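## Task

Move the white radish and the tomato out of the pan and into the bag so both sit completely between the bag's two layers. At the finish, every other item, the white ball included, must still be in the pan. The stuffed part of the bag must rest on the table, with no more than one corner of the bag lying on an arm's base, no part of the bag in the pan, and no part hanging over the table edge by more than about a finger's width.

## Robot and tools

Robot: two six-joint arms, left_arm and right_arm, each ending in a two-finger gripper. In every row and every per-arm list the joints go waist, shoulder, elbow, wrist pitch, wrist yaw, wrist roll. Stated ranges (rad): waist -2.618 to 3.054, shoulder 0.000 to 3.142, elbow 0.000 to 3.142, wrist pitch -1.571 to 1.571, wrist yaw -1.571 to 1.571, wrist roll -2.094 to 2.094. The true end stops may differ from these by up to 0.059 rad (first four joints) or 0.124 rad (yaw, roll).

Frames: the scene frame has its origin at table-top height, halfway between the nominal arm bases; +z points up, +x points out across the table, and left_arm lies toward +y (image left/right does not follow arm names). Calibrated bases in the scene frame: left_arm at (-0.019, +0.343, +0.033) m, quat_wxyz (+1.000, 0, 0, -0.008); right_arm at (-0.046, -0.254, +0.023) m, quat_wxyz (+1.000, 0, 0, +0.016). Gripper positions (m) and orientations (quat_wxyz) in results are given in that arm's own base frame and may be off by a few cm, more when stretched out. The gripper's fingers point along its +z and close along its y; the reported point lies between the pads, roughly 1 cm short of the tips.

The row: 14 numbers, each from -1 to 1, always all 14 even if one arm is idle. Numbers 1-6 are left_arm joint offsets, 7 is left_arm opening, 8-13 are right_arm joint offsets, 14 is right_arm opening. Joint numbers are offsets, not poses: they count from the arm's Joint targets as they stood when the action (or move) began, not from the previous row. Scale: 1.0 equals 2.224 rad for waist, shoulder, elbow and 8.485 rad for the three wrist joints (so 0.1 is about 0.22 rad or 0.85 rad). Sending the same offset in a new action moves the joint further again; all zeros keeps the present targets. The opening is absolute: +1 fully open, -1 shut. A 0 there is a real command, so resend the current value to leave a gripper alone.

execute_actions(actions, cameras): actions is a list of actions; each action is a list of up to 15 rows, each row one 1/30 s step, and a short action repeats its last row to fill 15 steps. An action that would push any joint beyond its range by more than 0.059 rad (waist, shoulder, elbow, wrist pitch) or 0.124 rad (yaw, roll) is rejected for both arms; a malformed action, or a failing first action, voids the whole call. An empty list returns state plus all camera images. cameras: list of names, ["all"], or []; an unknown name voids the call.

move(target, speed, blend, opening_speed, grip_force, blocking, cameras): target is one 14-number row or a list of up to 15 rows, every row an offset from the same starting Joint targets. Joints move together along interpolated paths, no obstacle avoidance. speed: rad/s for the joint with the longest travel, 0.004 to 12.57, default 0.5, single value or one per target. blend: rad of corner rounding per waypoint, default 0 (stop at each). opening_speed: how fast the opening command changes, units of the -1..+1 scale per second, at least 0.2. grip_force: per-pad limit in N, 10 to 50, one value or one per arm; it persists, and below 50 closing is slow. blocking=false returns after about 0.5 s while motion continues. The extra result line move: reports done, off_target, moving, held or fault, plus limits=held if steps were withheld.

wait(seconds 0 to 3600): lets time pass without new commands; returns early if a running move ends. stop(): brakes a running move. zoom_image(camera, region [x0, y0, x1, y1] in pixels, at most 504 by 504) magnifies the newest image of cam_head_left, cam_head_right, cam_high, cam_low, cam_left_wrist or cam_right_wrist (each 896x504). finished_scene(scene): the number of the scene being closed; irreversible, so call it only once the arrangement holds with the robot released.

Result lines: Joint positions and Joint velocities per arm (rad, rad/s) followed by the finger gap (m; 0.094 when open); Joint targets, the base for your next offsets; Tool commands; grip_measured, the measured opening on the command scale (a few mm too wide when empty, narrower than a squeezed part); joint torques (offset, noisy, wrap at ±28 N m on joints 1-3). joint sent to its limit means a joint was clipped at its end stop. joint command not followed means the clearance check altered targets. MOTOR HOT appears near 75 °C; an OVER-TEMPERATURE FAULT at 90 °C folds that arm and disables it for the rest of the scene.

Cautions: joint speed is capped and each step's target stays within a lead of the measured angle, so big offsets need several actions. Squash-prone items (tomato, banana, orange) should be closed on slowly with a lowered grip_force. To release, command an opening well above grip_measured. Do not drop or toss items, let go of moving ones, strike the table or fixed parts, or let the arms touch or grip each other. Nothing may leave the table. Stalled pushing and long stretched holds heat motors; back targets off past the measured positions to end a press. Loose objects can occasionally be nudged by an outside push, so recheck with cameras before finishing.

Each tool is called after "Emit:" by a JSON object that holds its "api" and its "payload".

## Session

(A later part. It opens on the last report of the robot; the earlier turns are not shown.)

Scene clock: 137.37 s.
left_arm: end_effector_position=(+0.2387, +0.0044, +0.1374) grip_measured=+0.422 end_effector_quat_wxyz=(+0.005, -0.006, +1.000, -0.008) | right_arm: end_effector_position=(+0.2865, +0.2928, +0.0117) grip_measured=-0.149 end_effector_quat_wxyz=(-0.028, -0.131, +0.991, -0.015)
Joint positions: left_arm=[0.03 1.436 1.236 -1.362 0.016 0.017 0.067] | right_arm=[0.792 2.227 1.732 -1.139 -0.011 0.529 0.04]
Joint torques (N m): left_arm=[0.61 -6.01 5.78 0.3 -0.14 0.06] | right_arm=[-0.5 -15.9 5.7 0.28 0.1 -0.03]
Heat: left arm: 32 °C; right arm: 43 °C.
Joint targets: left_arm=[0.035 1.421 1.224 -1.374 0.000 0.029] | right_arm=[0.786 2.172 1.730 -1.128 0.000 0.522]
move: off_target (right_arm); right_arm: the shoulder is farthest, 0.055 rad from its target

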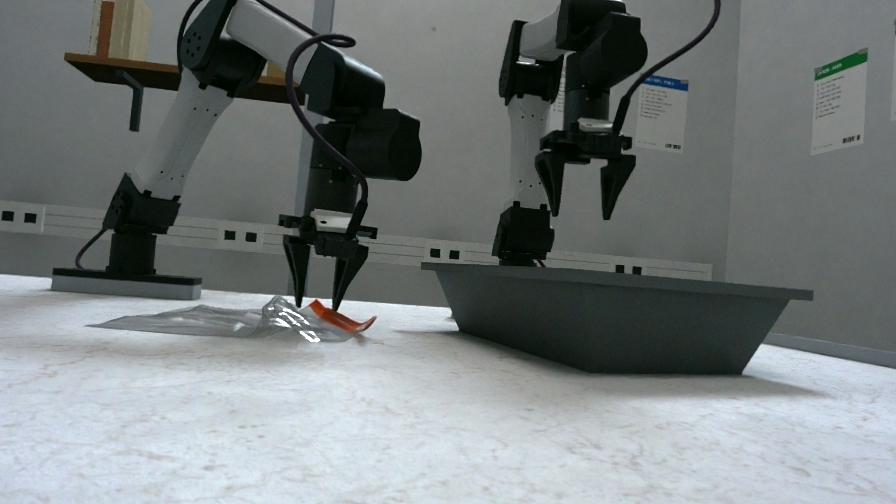

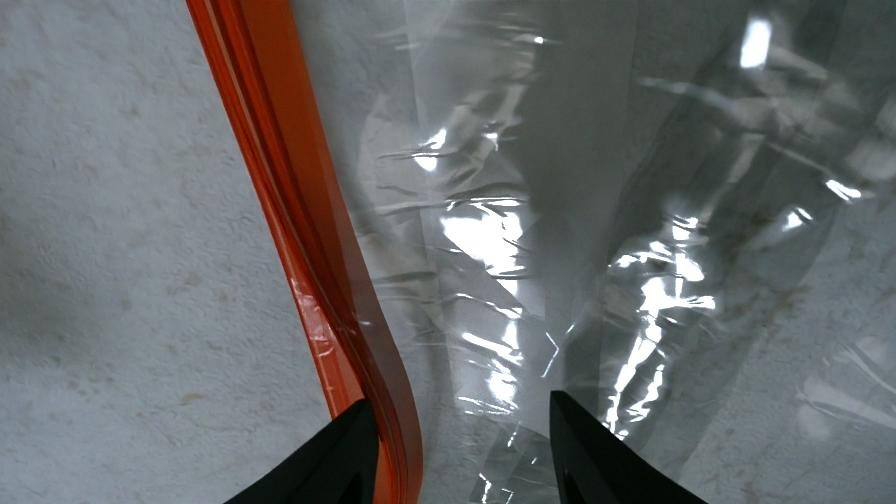

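Emit:
{"api": "move", "payload": {"target": [0,0,0,0,0,0,0.42,0,0,0,0,0,0,-1], "opening_speed": 1.0, "cameras": ["cam_low","cam_right_wrist"]}}

Emit:
{"api": "zoom_image", "payload": {"camera": "cam_low", "region": [270, 250, 410, 350]}}

Emit:
{"api": "zoom_image", "payload": {"camera": "cam_right_wrist", "region": [300, 180, 620, 500]}}

Scene clock: 138.73 s.
left_arm: end_effector_position=(+0.2387, +0.0044, +0.1374) grip_measured=+0.422 end_effector_quat_wxyz=(+0.005, -0.006, +1.000, -0.008) | right_arm: end_effector_position=(+0.2867, +0.2929, +0.0117) grip_measured=-0.991 end_effector_quat_wxyz=(-0.028, -0.131, +0.991, -0.015)
Joint positions: left_arm=[0.03 1.436 1.236 -1.362 0.016 0.017 0.067] | right_arm=[0.792 2.227 1.732 -1.138 -0.01 0.528 0]
Joint torques (N m): left_arm=[0.62 -5.97 5.82 0.29 -0.14 0.08] | right_arm=[-0.51 -15.79 5.5 0.25 0.1 -0.02]
Heat: left arm: 32 °C; right arm: 44 °C.
Joint targets: left_arm=[0.035 1.421 1.224 -1.374 0.000 0.029] | right_arm=[0.786 2.172 1.730 -1.128 0.000 0.522]
move: done

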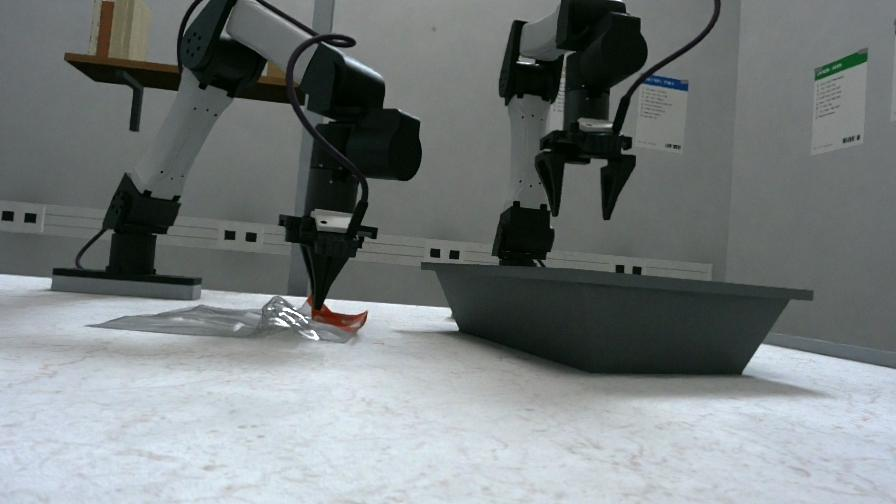

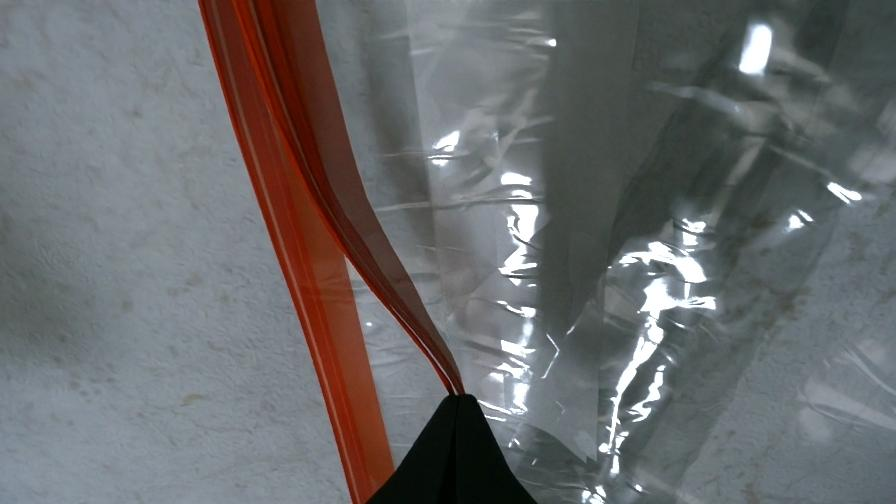

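Scaled by 3.600 from the camera's image (finer frame: 1280x720).

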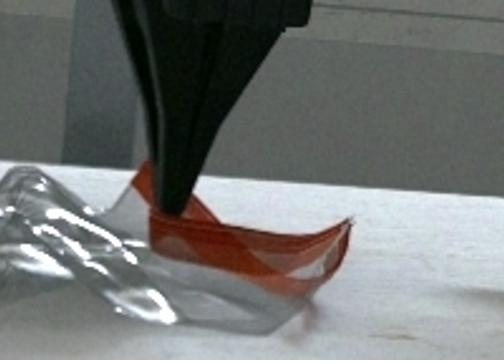

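Scaled by 1.575 from the camera's image (finer frame: 1280x720).

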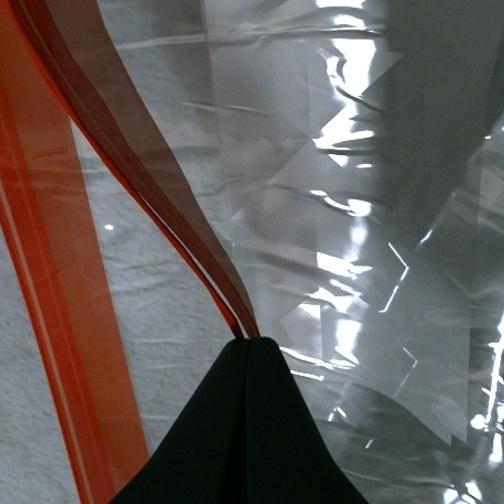

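Emit:
{"api": "move", "payload": {"target": [[-0.0211,0.0886,-0.1929,0.0727,0,-0.0058,0.42,-0.0427,-0.1479,-0.2689,0.0771,-0.0278,-0.0113,-1],[-0.0211,0.0886,-0.1929,0.0727,0,-0.0058,-0.2,-0.0427,-0.1479,-0.2689,0.0771,-0.0278,-0.0113,-1]], "speed": 0.35, "grip_force": [22,50], "cameras": ["cam_low","cam_right_wrist","cam_left_wrist"]}}

Emit:
{"api": "zoom_image", "payload": {"camera": "cam_low", "region": [270, 220, 410, 350]}}

Scene clock: 144.57 s.
left_arm: end_effector_position=(+0.2433, -0.0038, -0.0050) grip_measured=+0.015 end_effector_quat_wxyz=(+0.001, -0.001, +1.000, -0.008) | right_arm: end_effector_position=(+0.2823, +0.2874, +0.0096) grip_measured=-0.991 end_effector_quat_wxyz=(+0.077, -0.147, +0.969, +0.181)
Joint positions: left_arm=[-0.005 1.606 0.805 -0.767 0.015 -0.007 0.048] | right_arm=[0.697 1.89 1.136 -0.489 -0.226 0.434 0]
Joint torques (N m): left_arm=[-0.31 -4.66 5.08 0.53 -0.14 -0.15] | right_arm=[-0.55 -12.63 5.48 0.99 -0.21 -0.06]
Heat: left arm: 31 °C; right arm: 46 °C.
Joint targets: left_arm=[-0.012 1.618 0.796 -0.757 0.000 -0.020] | right_arm=[0.691 1.843 1.132 -0.474 -0.236 0.426]
grip_force (N): 22, 50
move: off_target (right_arm); right_arm: the shoulder is farthest, 0.047 rad from its target
Images, in order (width x height): cam_low 896x504, cam_left_wrist 896x504, cam_right_wrist 896x504.

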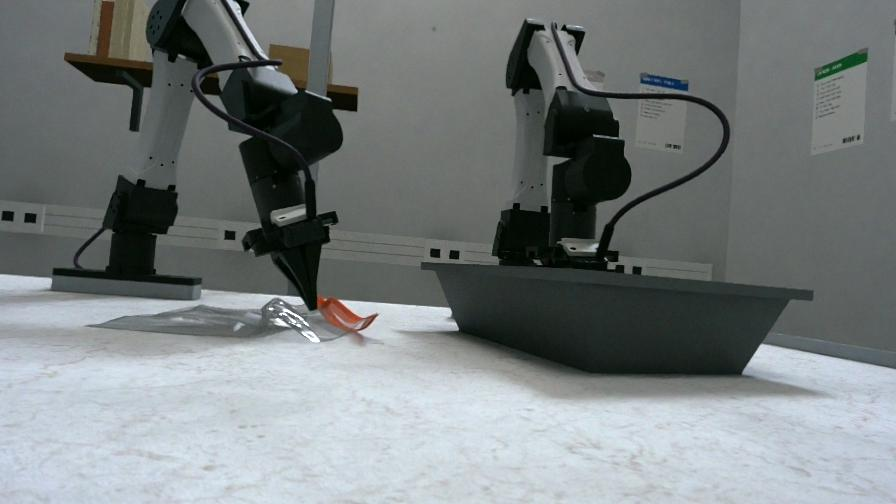

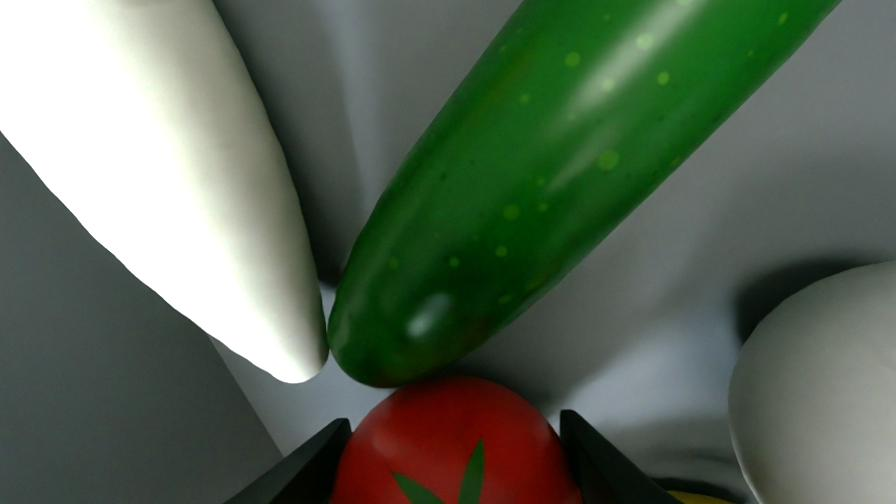

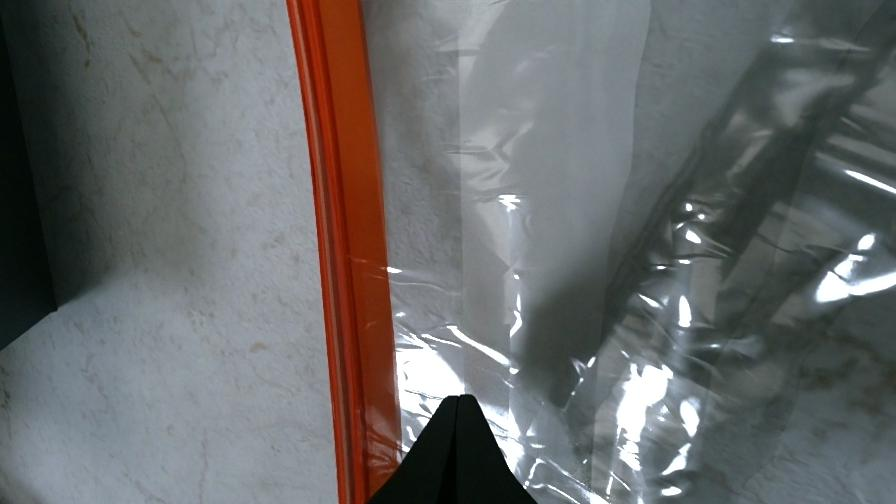

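Scaled by 3.600 from the camera's image (finer frame: 1280x720).

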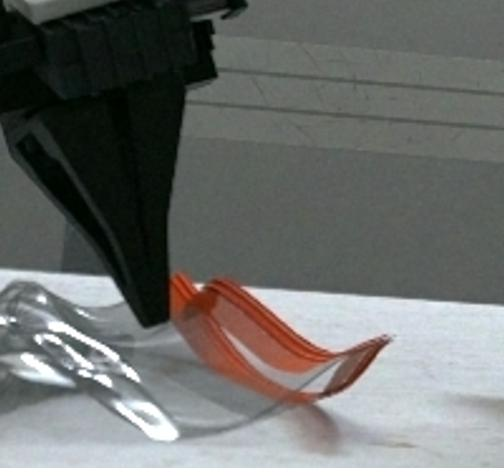

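Emit:
{"api": "zoom_image", "payload": {"camera": "cam_right_wrist", "region": [280, 180, 600, 500]}}

Scaled by 1.575 from the camera's image (finer frame: 1280x720).

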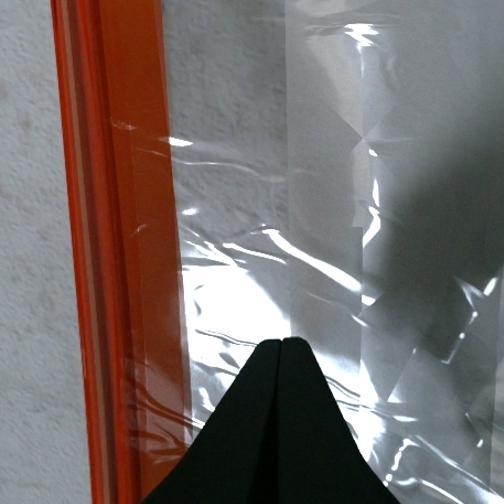

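Emit:
{"api": "move", "payload": {"target": [[0,0,0,0,0,0,-0.2,0.0472,0.1281,0.2626,-0.0796,0.0278,0.0125,-1],[0,0,0,0,0,0,-0.2,0.0472,0.1281,0.2626,-0.0796,0.0278,0.0125,-0.15]], "speed": 0.7, "cameras": ["cam_low","cam_right_wrist"]}}

Emit:
{"api": "zoom_image", "payload": {"camera": "cam_right_wrist", "region": [280, 100, 680, 500]}}

Emit:
{"api": "zoom_image", "payload": {"camera": "cam_low", "region": [270, 220, 410, 350]}}

Scene clock: 147.83 s.
left_arm: end_effector_position=(+0.2433, -0.0038, -0.0050) grip_measured=+0.011 end_effector_quat_wxyz=(+0.001, -0.001, +1.000, -0.008) | right_arm: end_effector_position=(+0.2830, +0.2898, +0.0461) grip_measured=-0.151 end_effector_quat_wxyz=(-0.002, -0.133, +0.991, +0.006)
Joint positions: left_arm=[-0.005 1.606 0.805 -0.767 0.015 -0.007 0.047] | right_arm=[0.792 2.111 1.689 -1.143 -0.011 0.525 0.04]
Joint torques (N m): left_arm=[-0.32 -4.62 5.08 0.52 -0.13 -0.16] | right_arm=[0.43 -8.88 8.51 0.21 0.1 0.12]
Heat: left arm: 31 °C; right arm: 46 °C.
Joint targets: left_arm=[-0.012 1.618 0.796 -0.757 0.000 -0.020] | right_arm=[0.796 2.128 1.716 -1.149 0.000 0.532]
grip_force (N): 22, 50
move: done

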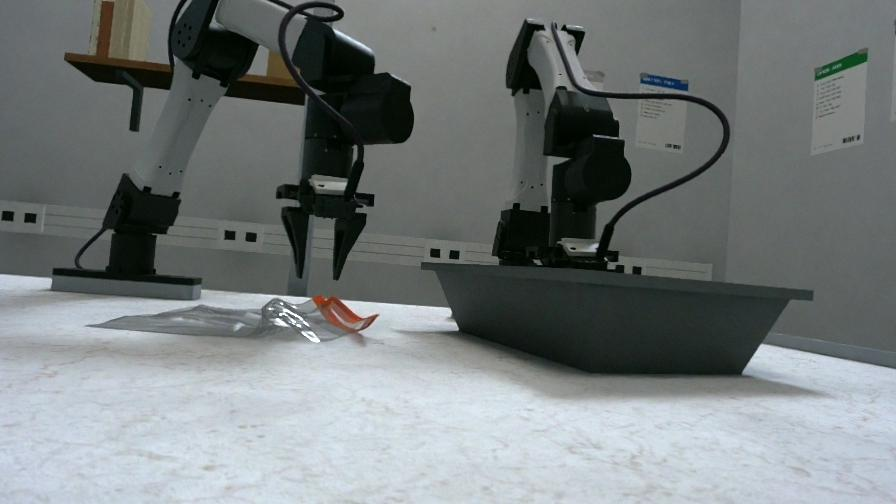

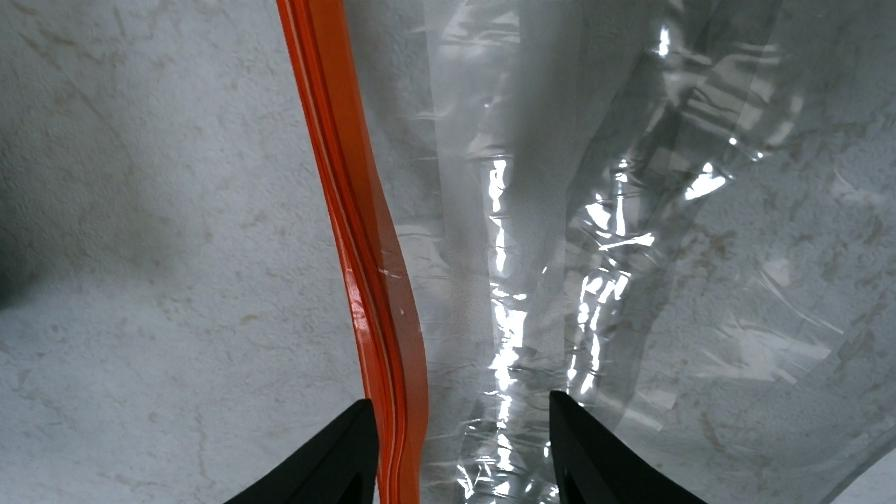

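Scaled by 1.260 from the camera's image (finer frame: 1280x720).

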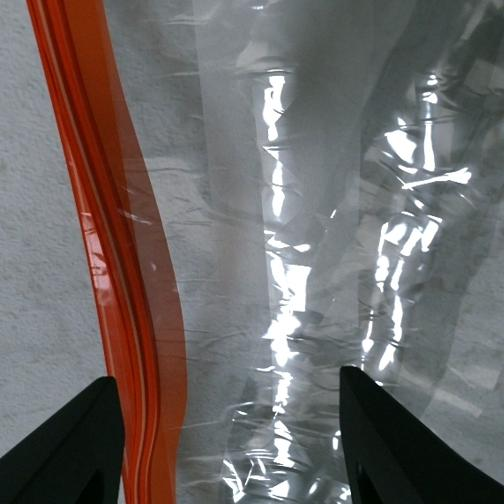

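Scaled by 3.600 from the camera's image (finer frame: 1280x720).

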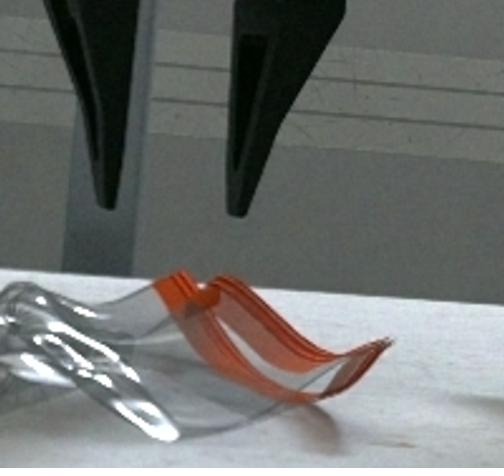

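Emit:
{"api": "move", "payload": {"target": [0,0,0,0,0,0,-0.2,0.004,0.0099,-0.0353,0.0144,0,0.001,-0.15], "speed": 0.15, "cameras": ["cam_low","cam_right_wrist"]}}

Emit:
{"api": "zoom_image", "payload": {"camera": "cam_right_wrist", "region": [280, 100, 680, 500]}}

Emit:
{"api": "zoom_image", "payload": {"camera": "cam_low", "region": [270, 250, 410, 350]}}

Scene clock: 149.80 s.
left_arm: end_effector_position=(+0.2433, -0.0038, -0.0050) grip_measured=+0.011 end_effector_quat_wxyz=(+0.001, -0.001, +1.000, -0.008) | right_arm: end_effector_position=(+0.2880, +0.2985, +0.0255) grip_measured=-0.151 end_effector_quat_wxyz=(+0.011, -0.133, +0.991, +0.016)
Joint positions: left_arm=[-0.005 1.606 0.805 -0.767 0.015 -0.007 0.047] | right_arm=[0.799 2.135 1.641 -1.039 -0.011 0.533 0.04]
Joint torques (N m): left_arm=[-0.32 -4.66 5.14 0.53 -0.14 -0.14] | right_arm=[0.69 -9.06 5.6 0.42 0.1 0.13]
Heat: left arm: 31 °C; right arm: 46 °C.
Joint targets: left_arm=[-0.012 1.618 0.796 -0.757 0.000 -0.020] | right_arm=[0.805 2.150 1.637 -1.027 -0.001 0.540]
grip_force (N): 22, 50
move: done

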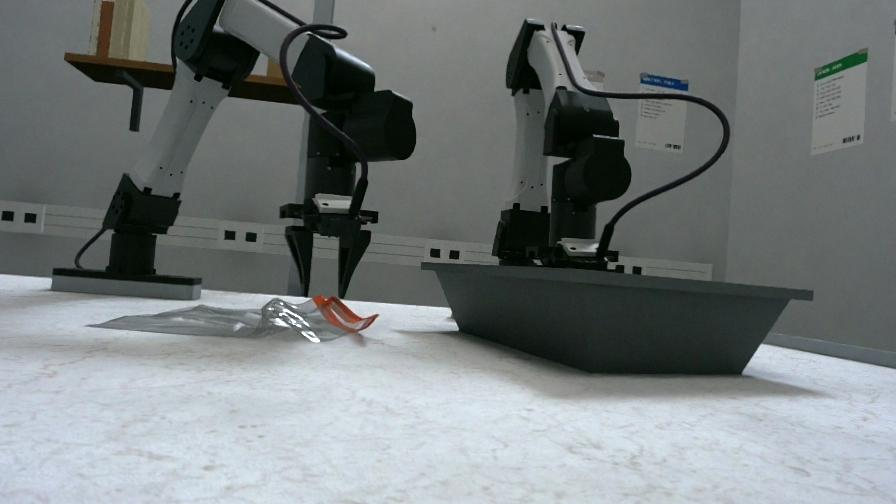

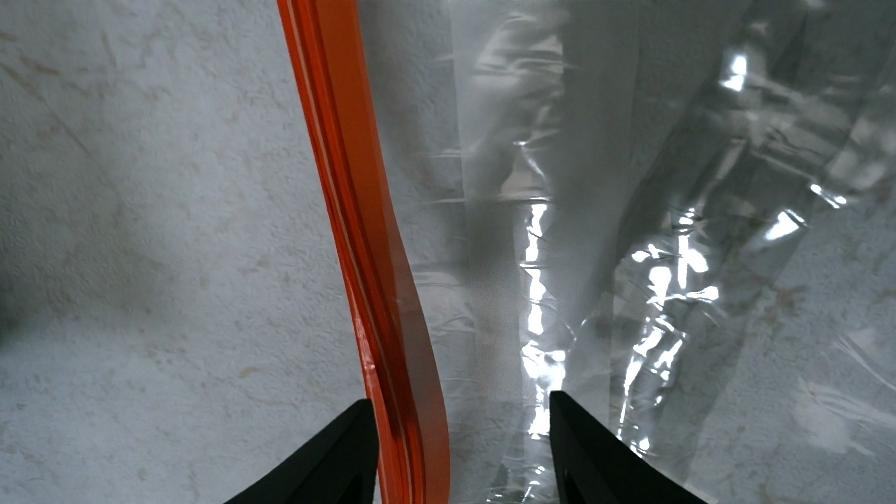

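Scaled by 1.260 from the camera's image (finer frame: 1280x720).

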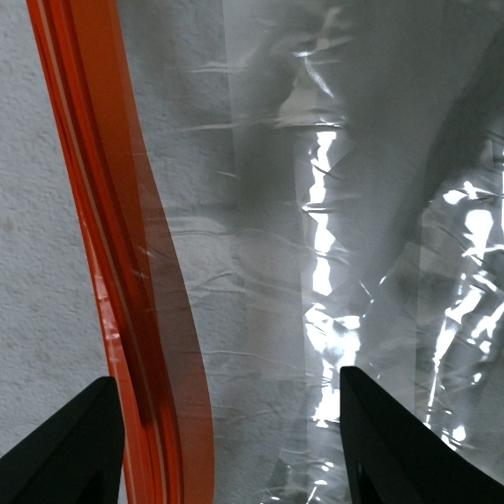

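Scaled by 3.600 from the camera's image (finer frame: 1280x720).

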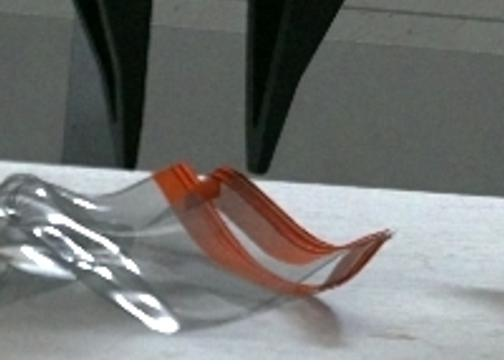

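Emit:
{"api": "move", "payload": {"target": [0,0,0,0,0,0,-0.2,0,0.0145,0.0008,0.0005,0,0,-0.15], "speed": 0.1, "cameras": ["cam_low","cam_right_wrist"]}}

Emit:
{"api": "zoom_image", "payload": {"camera": "cam_right_wrist", "region": [280, 100, 680, 500]}}

Emit:
{"api": "zoom_image", "payload": {"camera": "cam_low", "region": [270, 250, 410, 350]}}

Scene clock: 151.00 s.
left_arm: end_effector_position=(+0.2433, -0.0038, -0.0050) grip_measured=+0.011 end_effector_quat_wxyz=(+0.001, -0.001, +1.000, -0.008) | right_arm: end_effector_position=(+0.2866, +0.2970, +0.0124) grip_measured=-0.151 end_effector_quat_wxyz=(+0.000, -0.132, +0.991, +0.007)
Joint positions: left_arm=[-0.005 1.606 0.805 -0.767 0.015 -0.007 0.047] | right_arm=[0.799 2.168 1.641 -1.034 -0.011 0.533 0.04]
Joint torques (N m): left_arm=[-0.29 -4.67 5.09 0.53 -0.14 -0.15] | right_arm=[0.66 -9.46 5.45 0.39 0.1 0.13]
Heat: left arm: 31 °C; right arm: 46 °C.
Joint targets: left_arm=[-0.012 1.618 0.796 -0.757 0.000 -0.020] | right_arm=[0.805 2.183 1.639 -1.023 0.000 0.540]
grip_force (N): 22, 50
move: done

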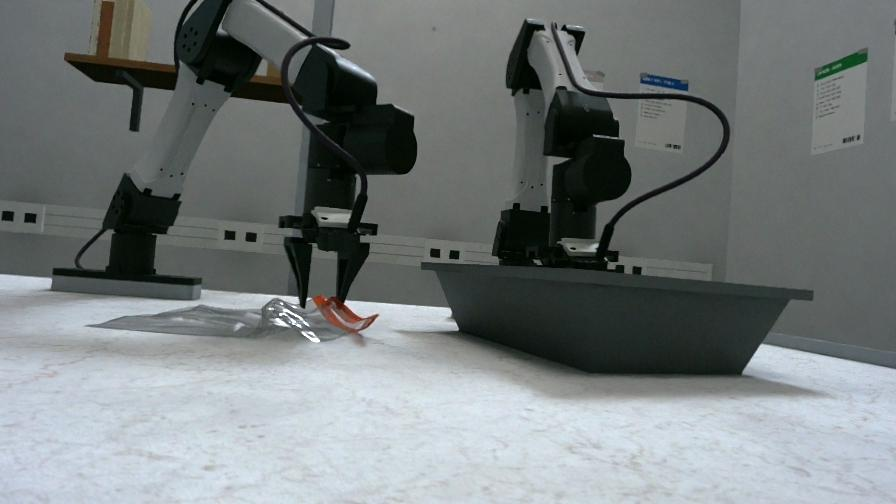

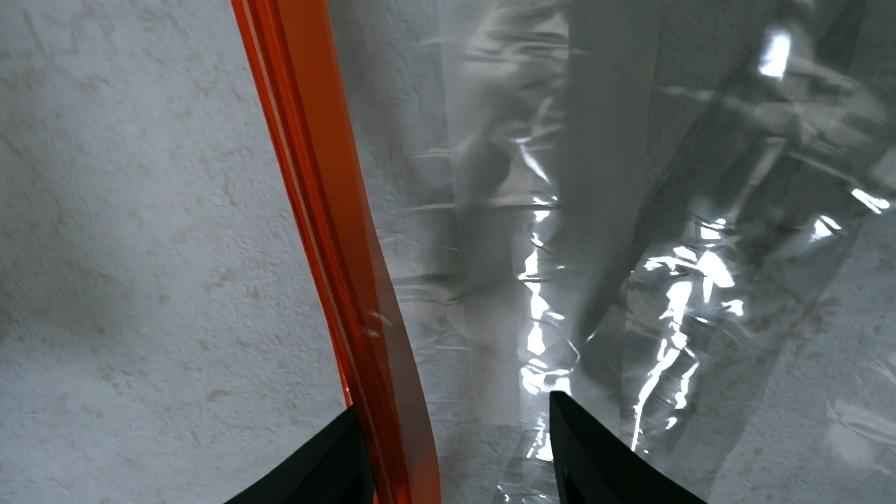

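Scaled by 1.260 from the camera's image (finer frame: 1280x720).

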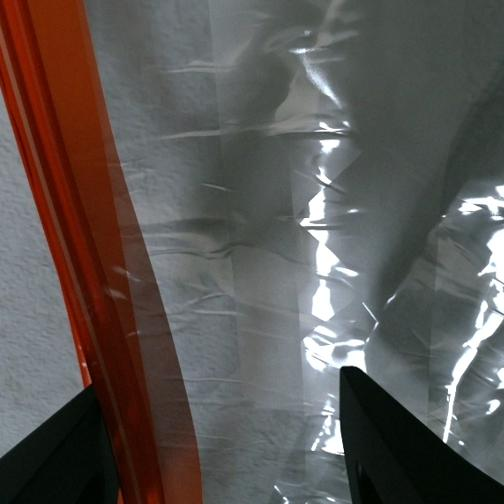

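Scaled by 3.600 from the camera's image (finer frame: 1280x720).

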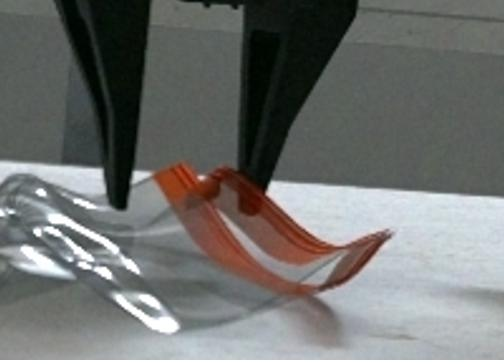

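Emit:
{"api": "zoom_image", "payload": {"camera": "cam_right_wrist", "region": [290, 320, 490, 504]}}

Emit:
{"api": "zoom_image", "payload": {"camera": "cam_low", "region": [300, 270, 390, 340]}}

Scaled by 2.520 from the camera's image (finer frame: 1280x720).

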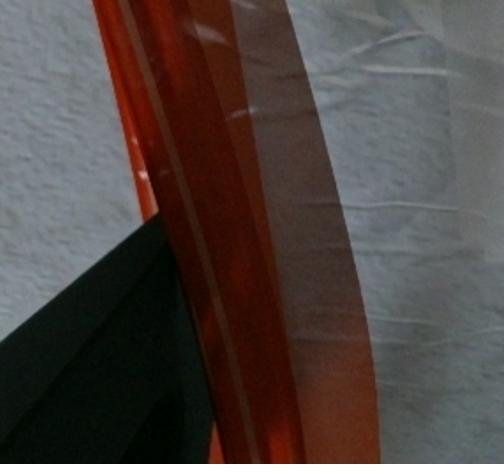

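Scaled by 5.600 from the camera's image (finer frame: 1280x720).

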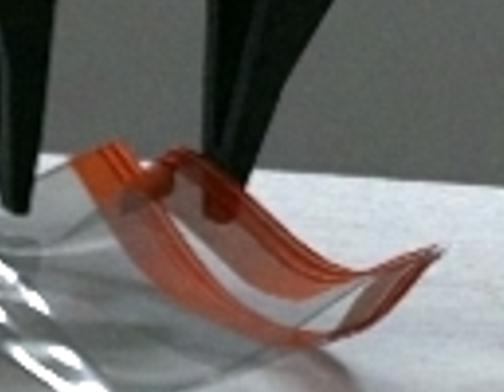

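Emit:
{"api": "move", "payload": {"target": [[0,0,0,0,0,0,-0.2,0,0.0072,0,0,0,0,-0.15],[0,0,0,0,0,0,-0.2,0,0.0072,0,0,0,0,-1]], "speed": 0.1, "opening_speed": 1.0, "cameras": ["cam_low","cam_right_wrist"]}}

Emit:
{"api": "zoom_image", "payload": {"camera": "cam_right_wrist", "region": [280, 180, 600, 500]}}

Emit:
{"api": "zoom_image", "payload": {"camera": "cam_low", "region": [280, 260, 400, 350]}}

Scene clock: 153.30 s.
left_arm: end_effector_position=(+0.2433, -0.0038, -0.0050) grip_measured=+0.011 end_effector_quat_wxyz=(+0.001, -0.001, +1.000, -0.008) | right_arm: end_effector_position=(+0.2858, +0.2961, +0.0063) grip_measured=-0.989 end_effector_quat_wxyz=(-0.005, -0.132, +0.991, +0.003)
Joint positions: left_arm=[-0.005 1.606 0.805 -0.767 0.015 -0.007 0.047] | right_arm=[0.799 2.184 1.641 -1.032 -0.011 0.533 0.001]
Joint torques (N m): left_arm=[-0.34 -4.64 5.12 0.53 -0.14 -0.16] | right_arm=[0.68 -9.21 5.38 0.36 0.1 0.13]
Heat: left arm: 31 °C; right arm: 45 °C.
Joint targets: left_arm=[-0.012 1.618 0.796 -0.757 0.000 -0.020] | right_arm=[0.805 2.199 1.639 -1.023 0.000 0.540]
grip_force (N): 22, 50
move: done

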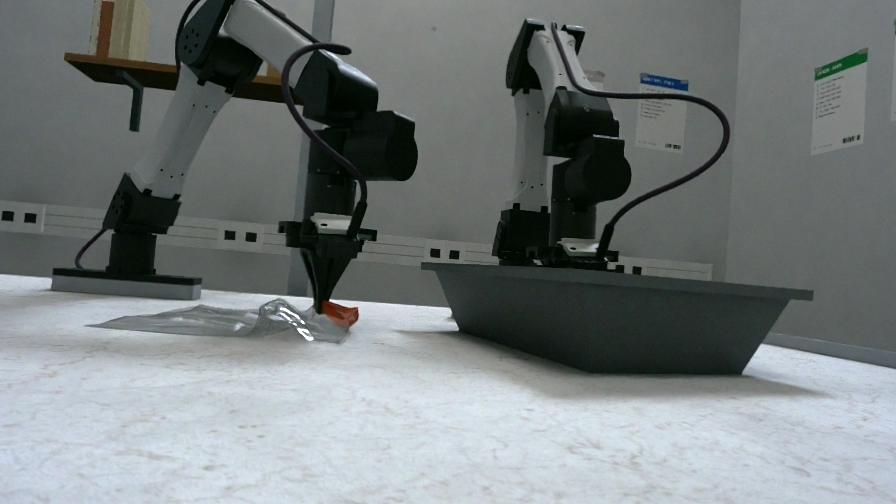

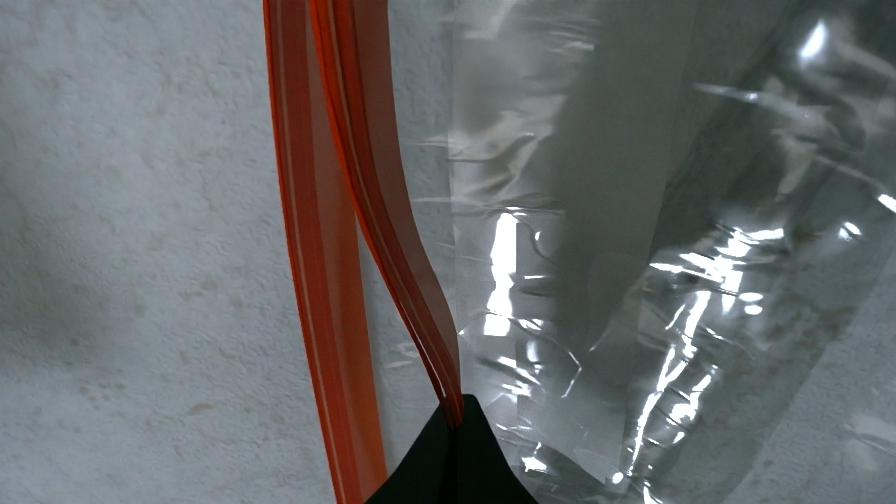

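Scaled by 1.575 from the camera's image (finer frame: 1280x720).

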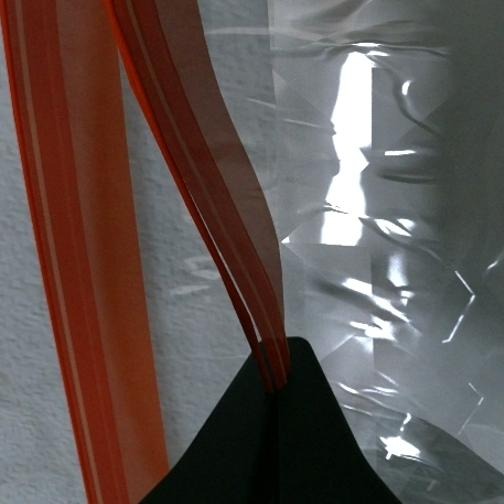

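Scaled by 4.200 from the camera's image (finer frame: 1280x720).

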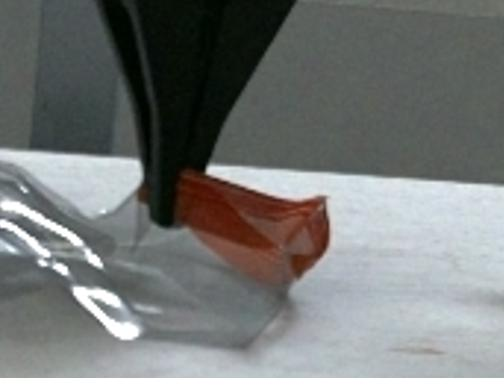

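Emit:
{"api": "move", "payload": {"target": [[0,-0.0845,0.1817,-0.0699,0,0,-0.2,-0.0472,-0.1569,-0.2329,0.0691,-0.0275,-0.013,-1],[-0.2639,0.0099,0.1709,-0.0053,0.0474,-0.2392,-0.2,-0.0472,-0.1569,-0.2329,0.0691,-0.0275,-0.013,-1]], "speed": [0.4,1.0], "blend": 0.05, "cameras": ["cam_low","cam_right_wrist","cam_left_wrist","cam_head_left"]}}

Emit:
{"api": "zoom_image", "payload": {"camera": "cam_low", "region": [250, 160, 450, 350]}}

Scene clock: 159.70 s.
left_arm: end_effector_position=(+0.2565, -0.2529, +0.1023) grip_measured=+0.011 end_effector_quat_wxyz=(-0.145, -0.617, +0.748, -0.197) | right_arm: end_effector_position=(+0.2833, +0.2922, +0.0072) grip_measured=-0.989 end_effector_quat_wxyz=(+0.085, -0.150, +0.967, +0.186)
Joint positions: left_arm=[-0.595 1.625 1.181 -0.811 0.386 -2.036 0.047] | right_arm=[0.706 1.896 1.126 -0.453 -0.224 0.438 0.001]
Joint torques (N m): left_arm=[-0.03 -5.72 6.86 1.11 0.3 -0.13] | right_arm=[-0.49 -12.62 5.41 1.05 -0.21 -0.06]
Heat: left arm: 31 °C; right arm: 46 °C.
Joint targets: left_arm=[-0.599 1.640 1.176 -0.802 0.402 -2.049] | right_arm=[0.700 1.850 1.121 -0.437 -0.234 0.430]
grip_force (N): 22, 50
move: off_target (right_arm); right_arm: the shoulder is farthest, 0.046 rad from its target
Images, in order (width x height): cam_head_left 896x504, cam_low 896x504, cam_left_wrist 896x504, cam_right_wrist 896x504.

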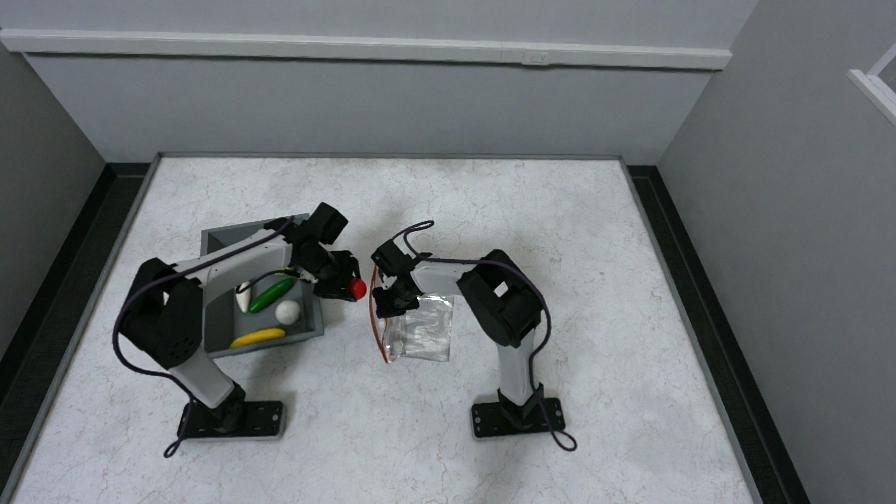

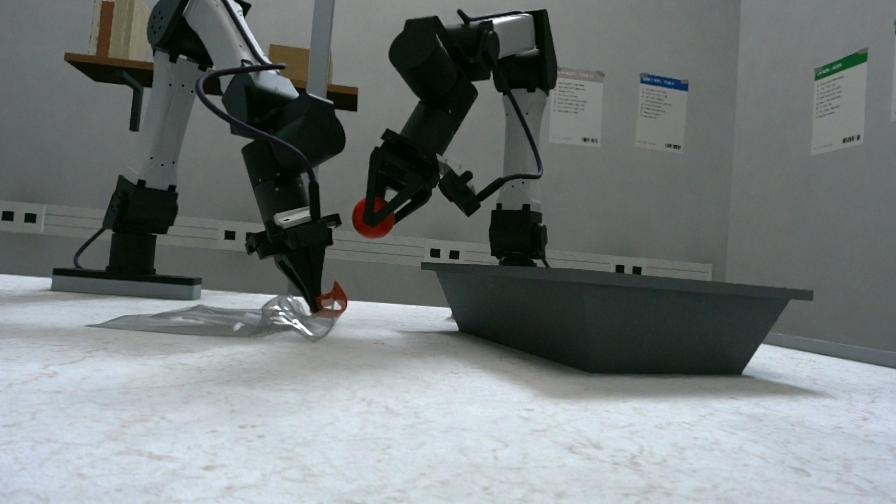

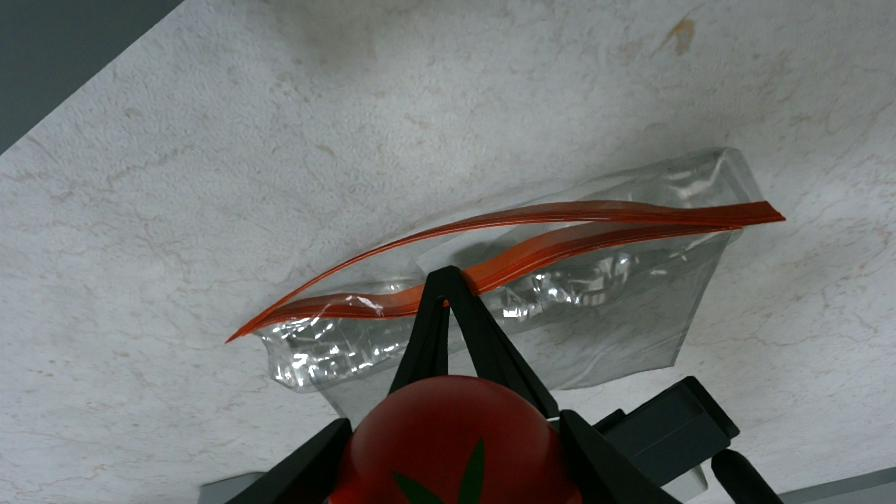

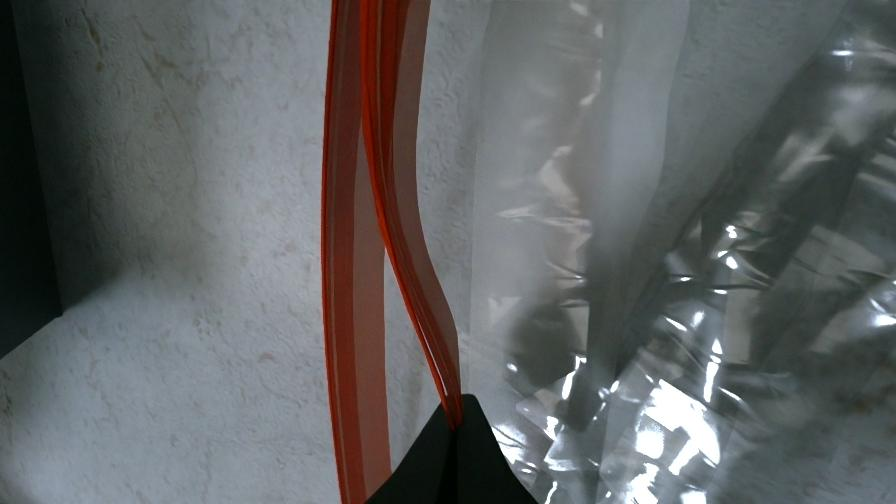

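Scaled by 2.520 from the camera's image (finer frame: 1280x720).

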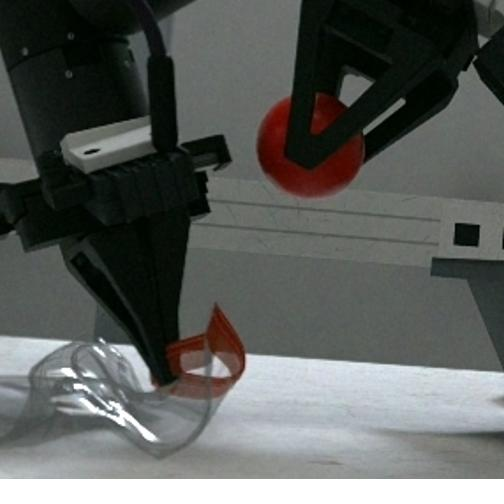

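Emit:
{"api": "move", "payload": {"target": [-0.0413,0.0518,-0.0563,0.0325,-0.0034,-0.0048,-0.2,0,0,0,0,0,0,-1], "speed": 0.25, "cameras": ["cam_low","cam_right_wrist","cam_left_wrist"]}}

Emit:
{"api": "zoom_image", "payload": {"camera": "cam_low", "region": [250, 200, 410, 350]}}

Scene clock: 162.37 s.
left_arm: end_effector_position=(+0.2475, -0.2864, +0.0449) grip_measured=+0.011 end_effector_quat_wxyz=(-0.154, -0.595, +0.763, -0.202) | right_arm: end_effector_position=(+0.2837, +0.2921, +0.0073) grip_measured=-0.989 end_effector_quat_wxyz=(+0.086, -0.149, +0.967, +0.186)
Joint positions: left_arm=[-0.684 1.741 1.061 -0.543 0.386 -2.077 0.047] | right_arm=[0.705 1.896 1.126 -0.452 -0.224 0.438 0.001]
Joint torques (N m): left_arm=[-0.25 -6.5 5.89 1.26 0.02 -0.15] | right_arm=[-0.53 -12.64 5.5 1.04 -0.21 -0.06]
Heat: left arm: 31 °C; right arm: 47 °C.
Joint targets: left_arm=[-0.690 1.756 1.050 -0.526 0.373 -2.090] | right_arm=[0.700 1.850 1.121 -0.436 -0.234 0.430]
grip_force (N): 22, 50
move: done
Images, in order (width x height): cam_low 896x504, cam_left_wrist 896x504, cam_right_wrist 896x504.

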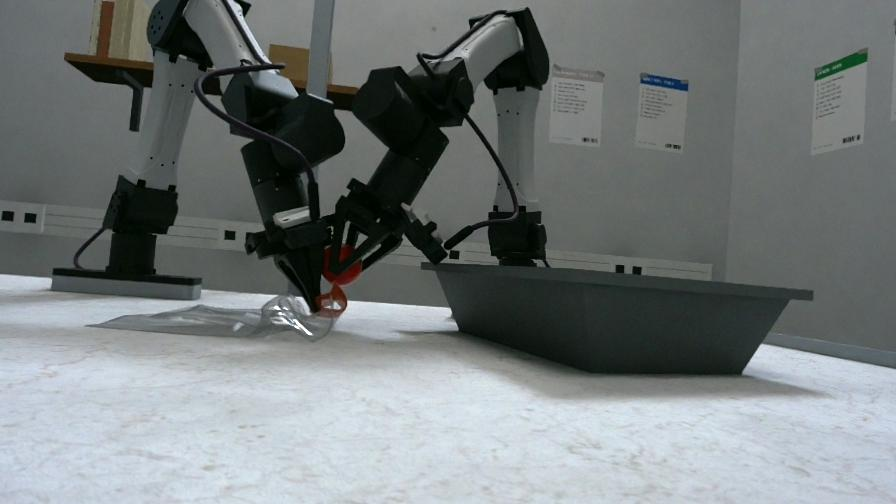

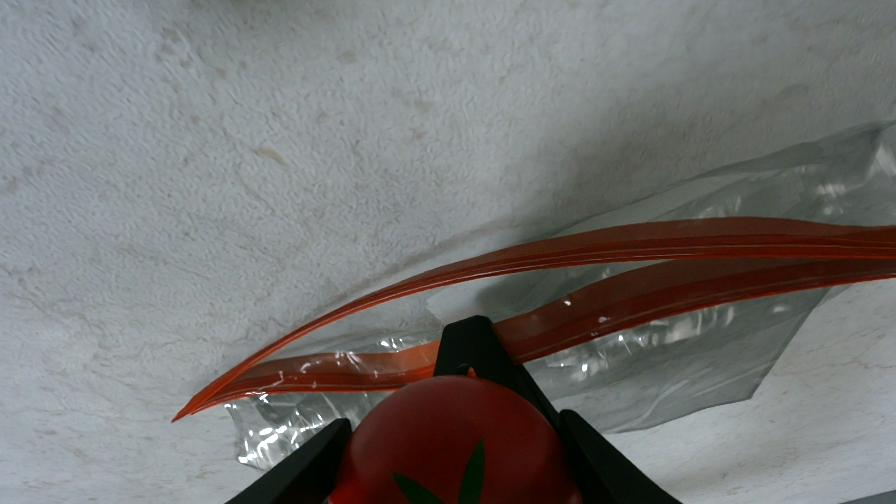

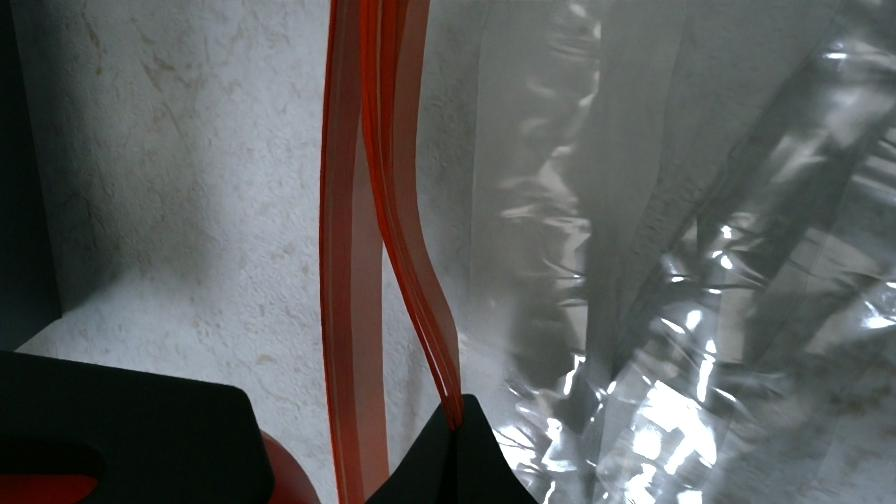

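Scaled by 3.150 from the camera's image (finer frame: 1280x720).

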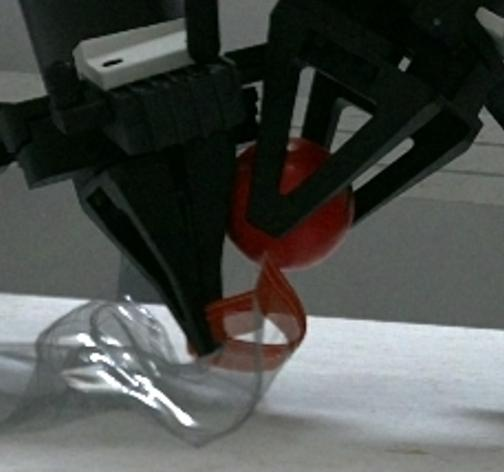

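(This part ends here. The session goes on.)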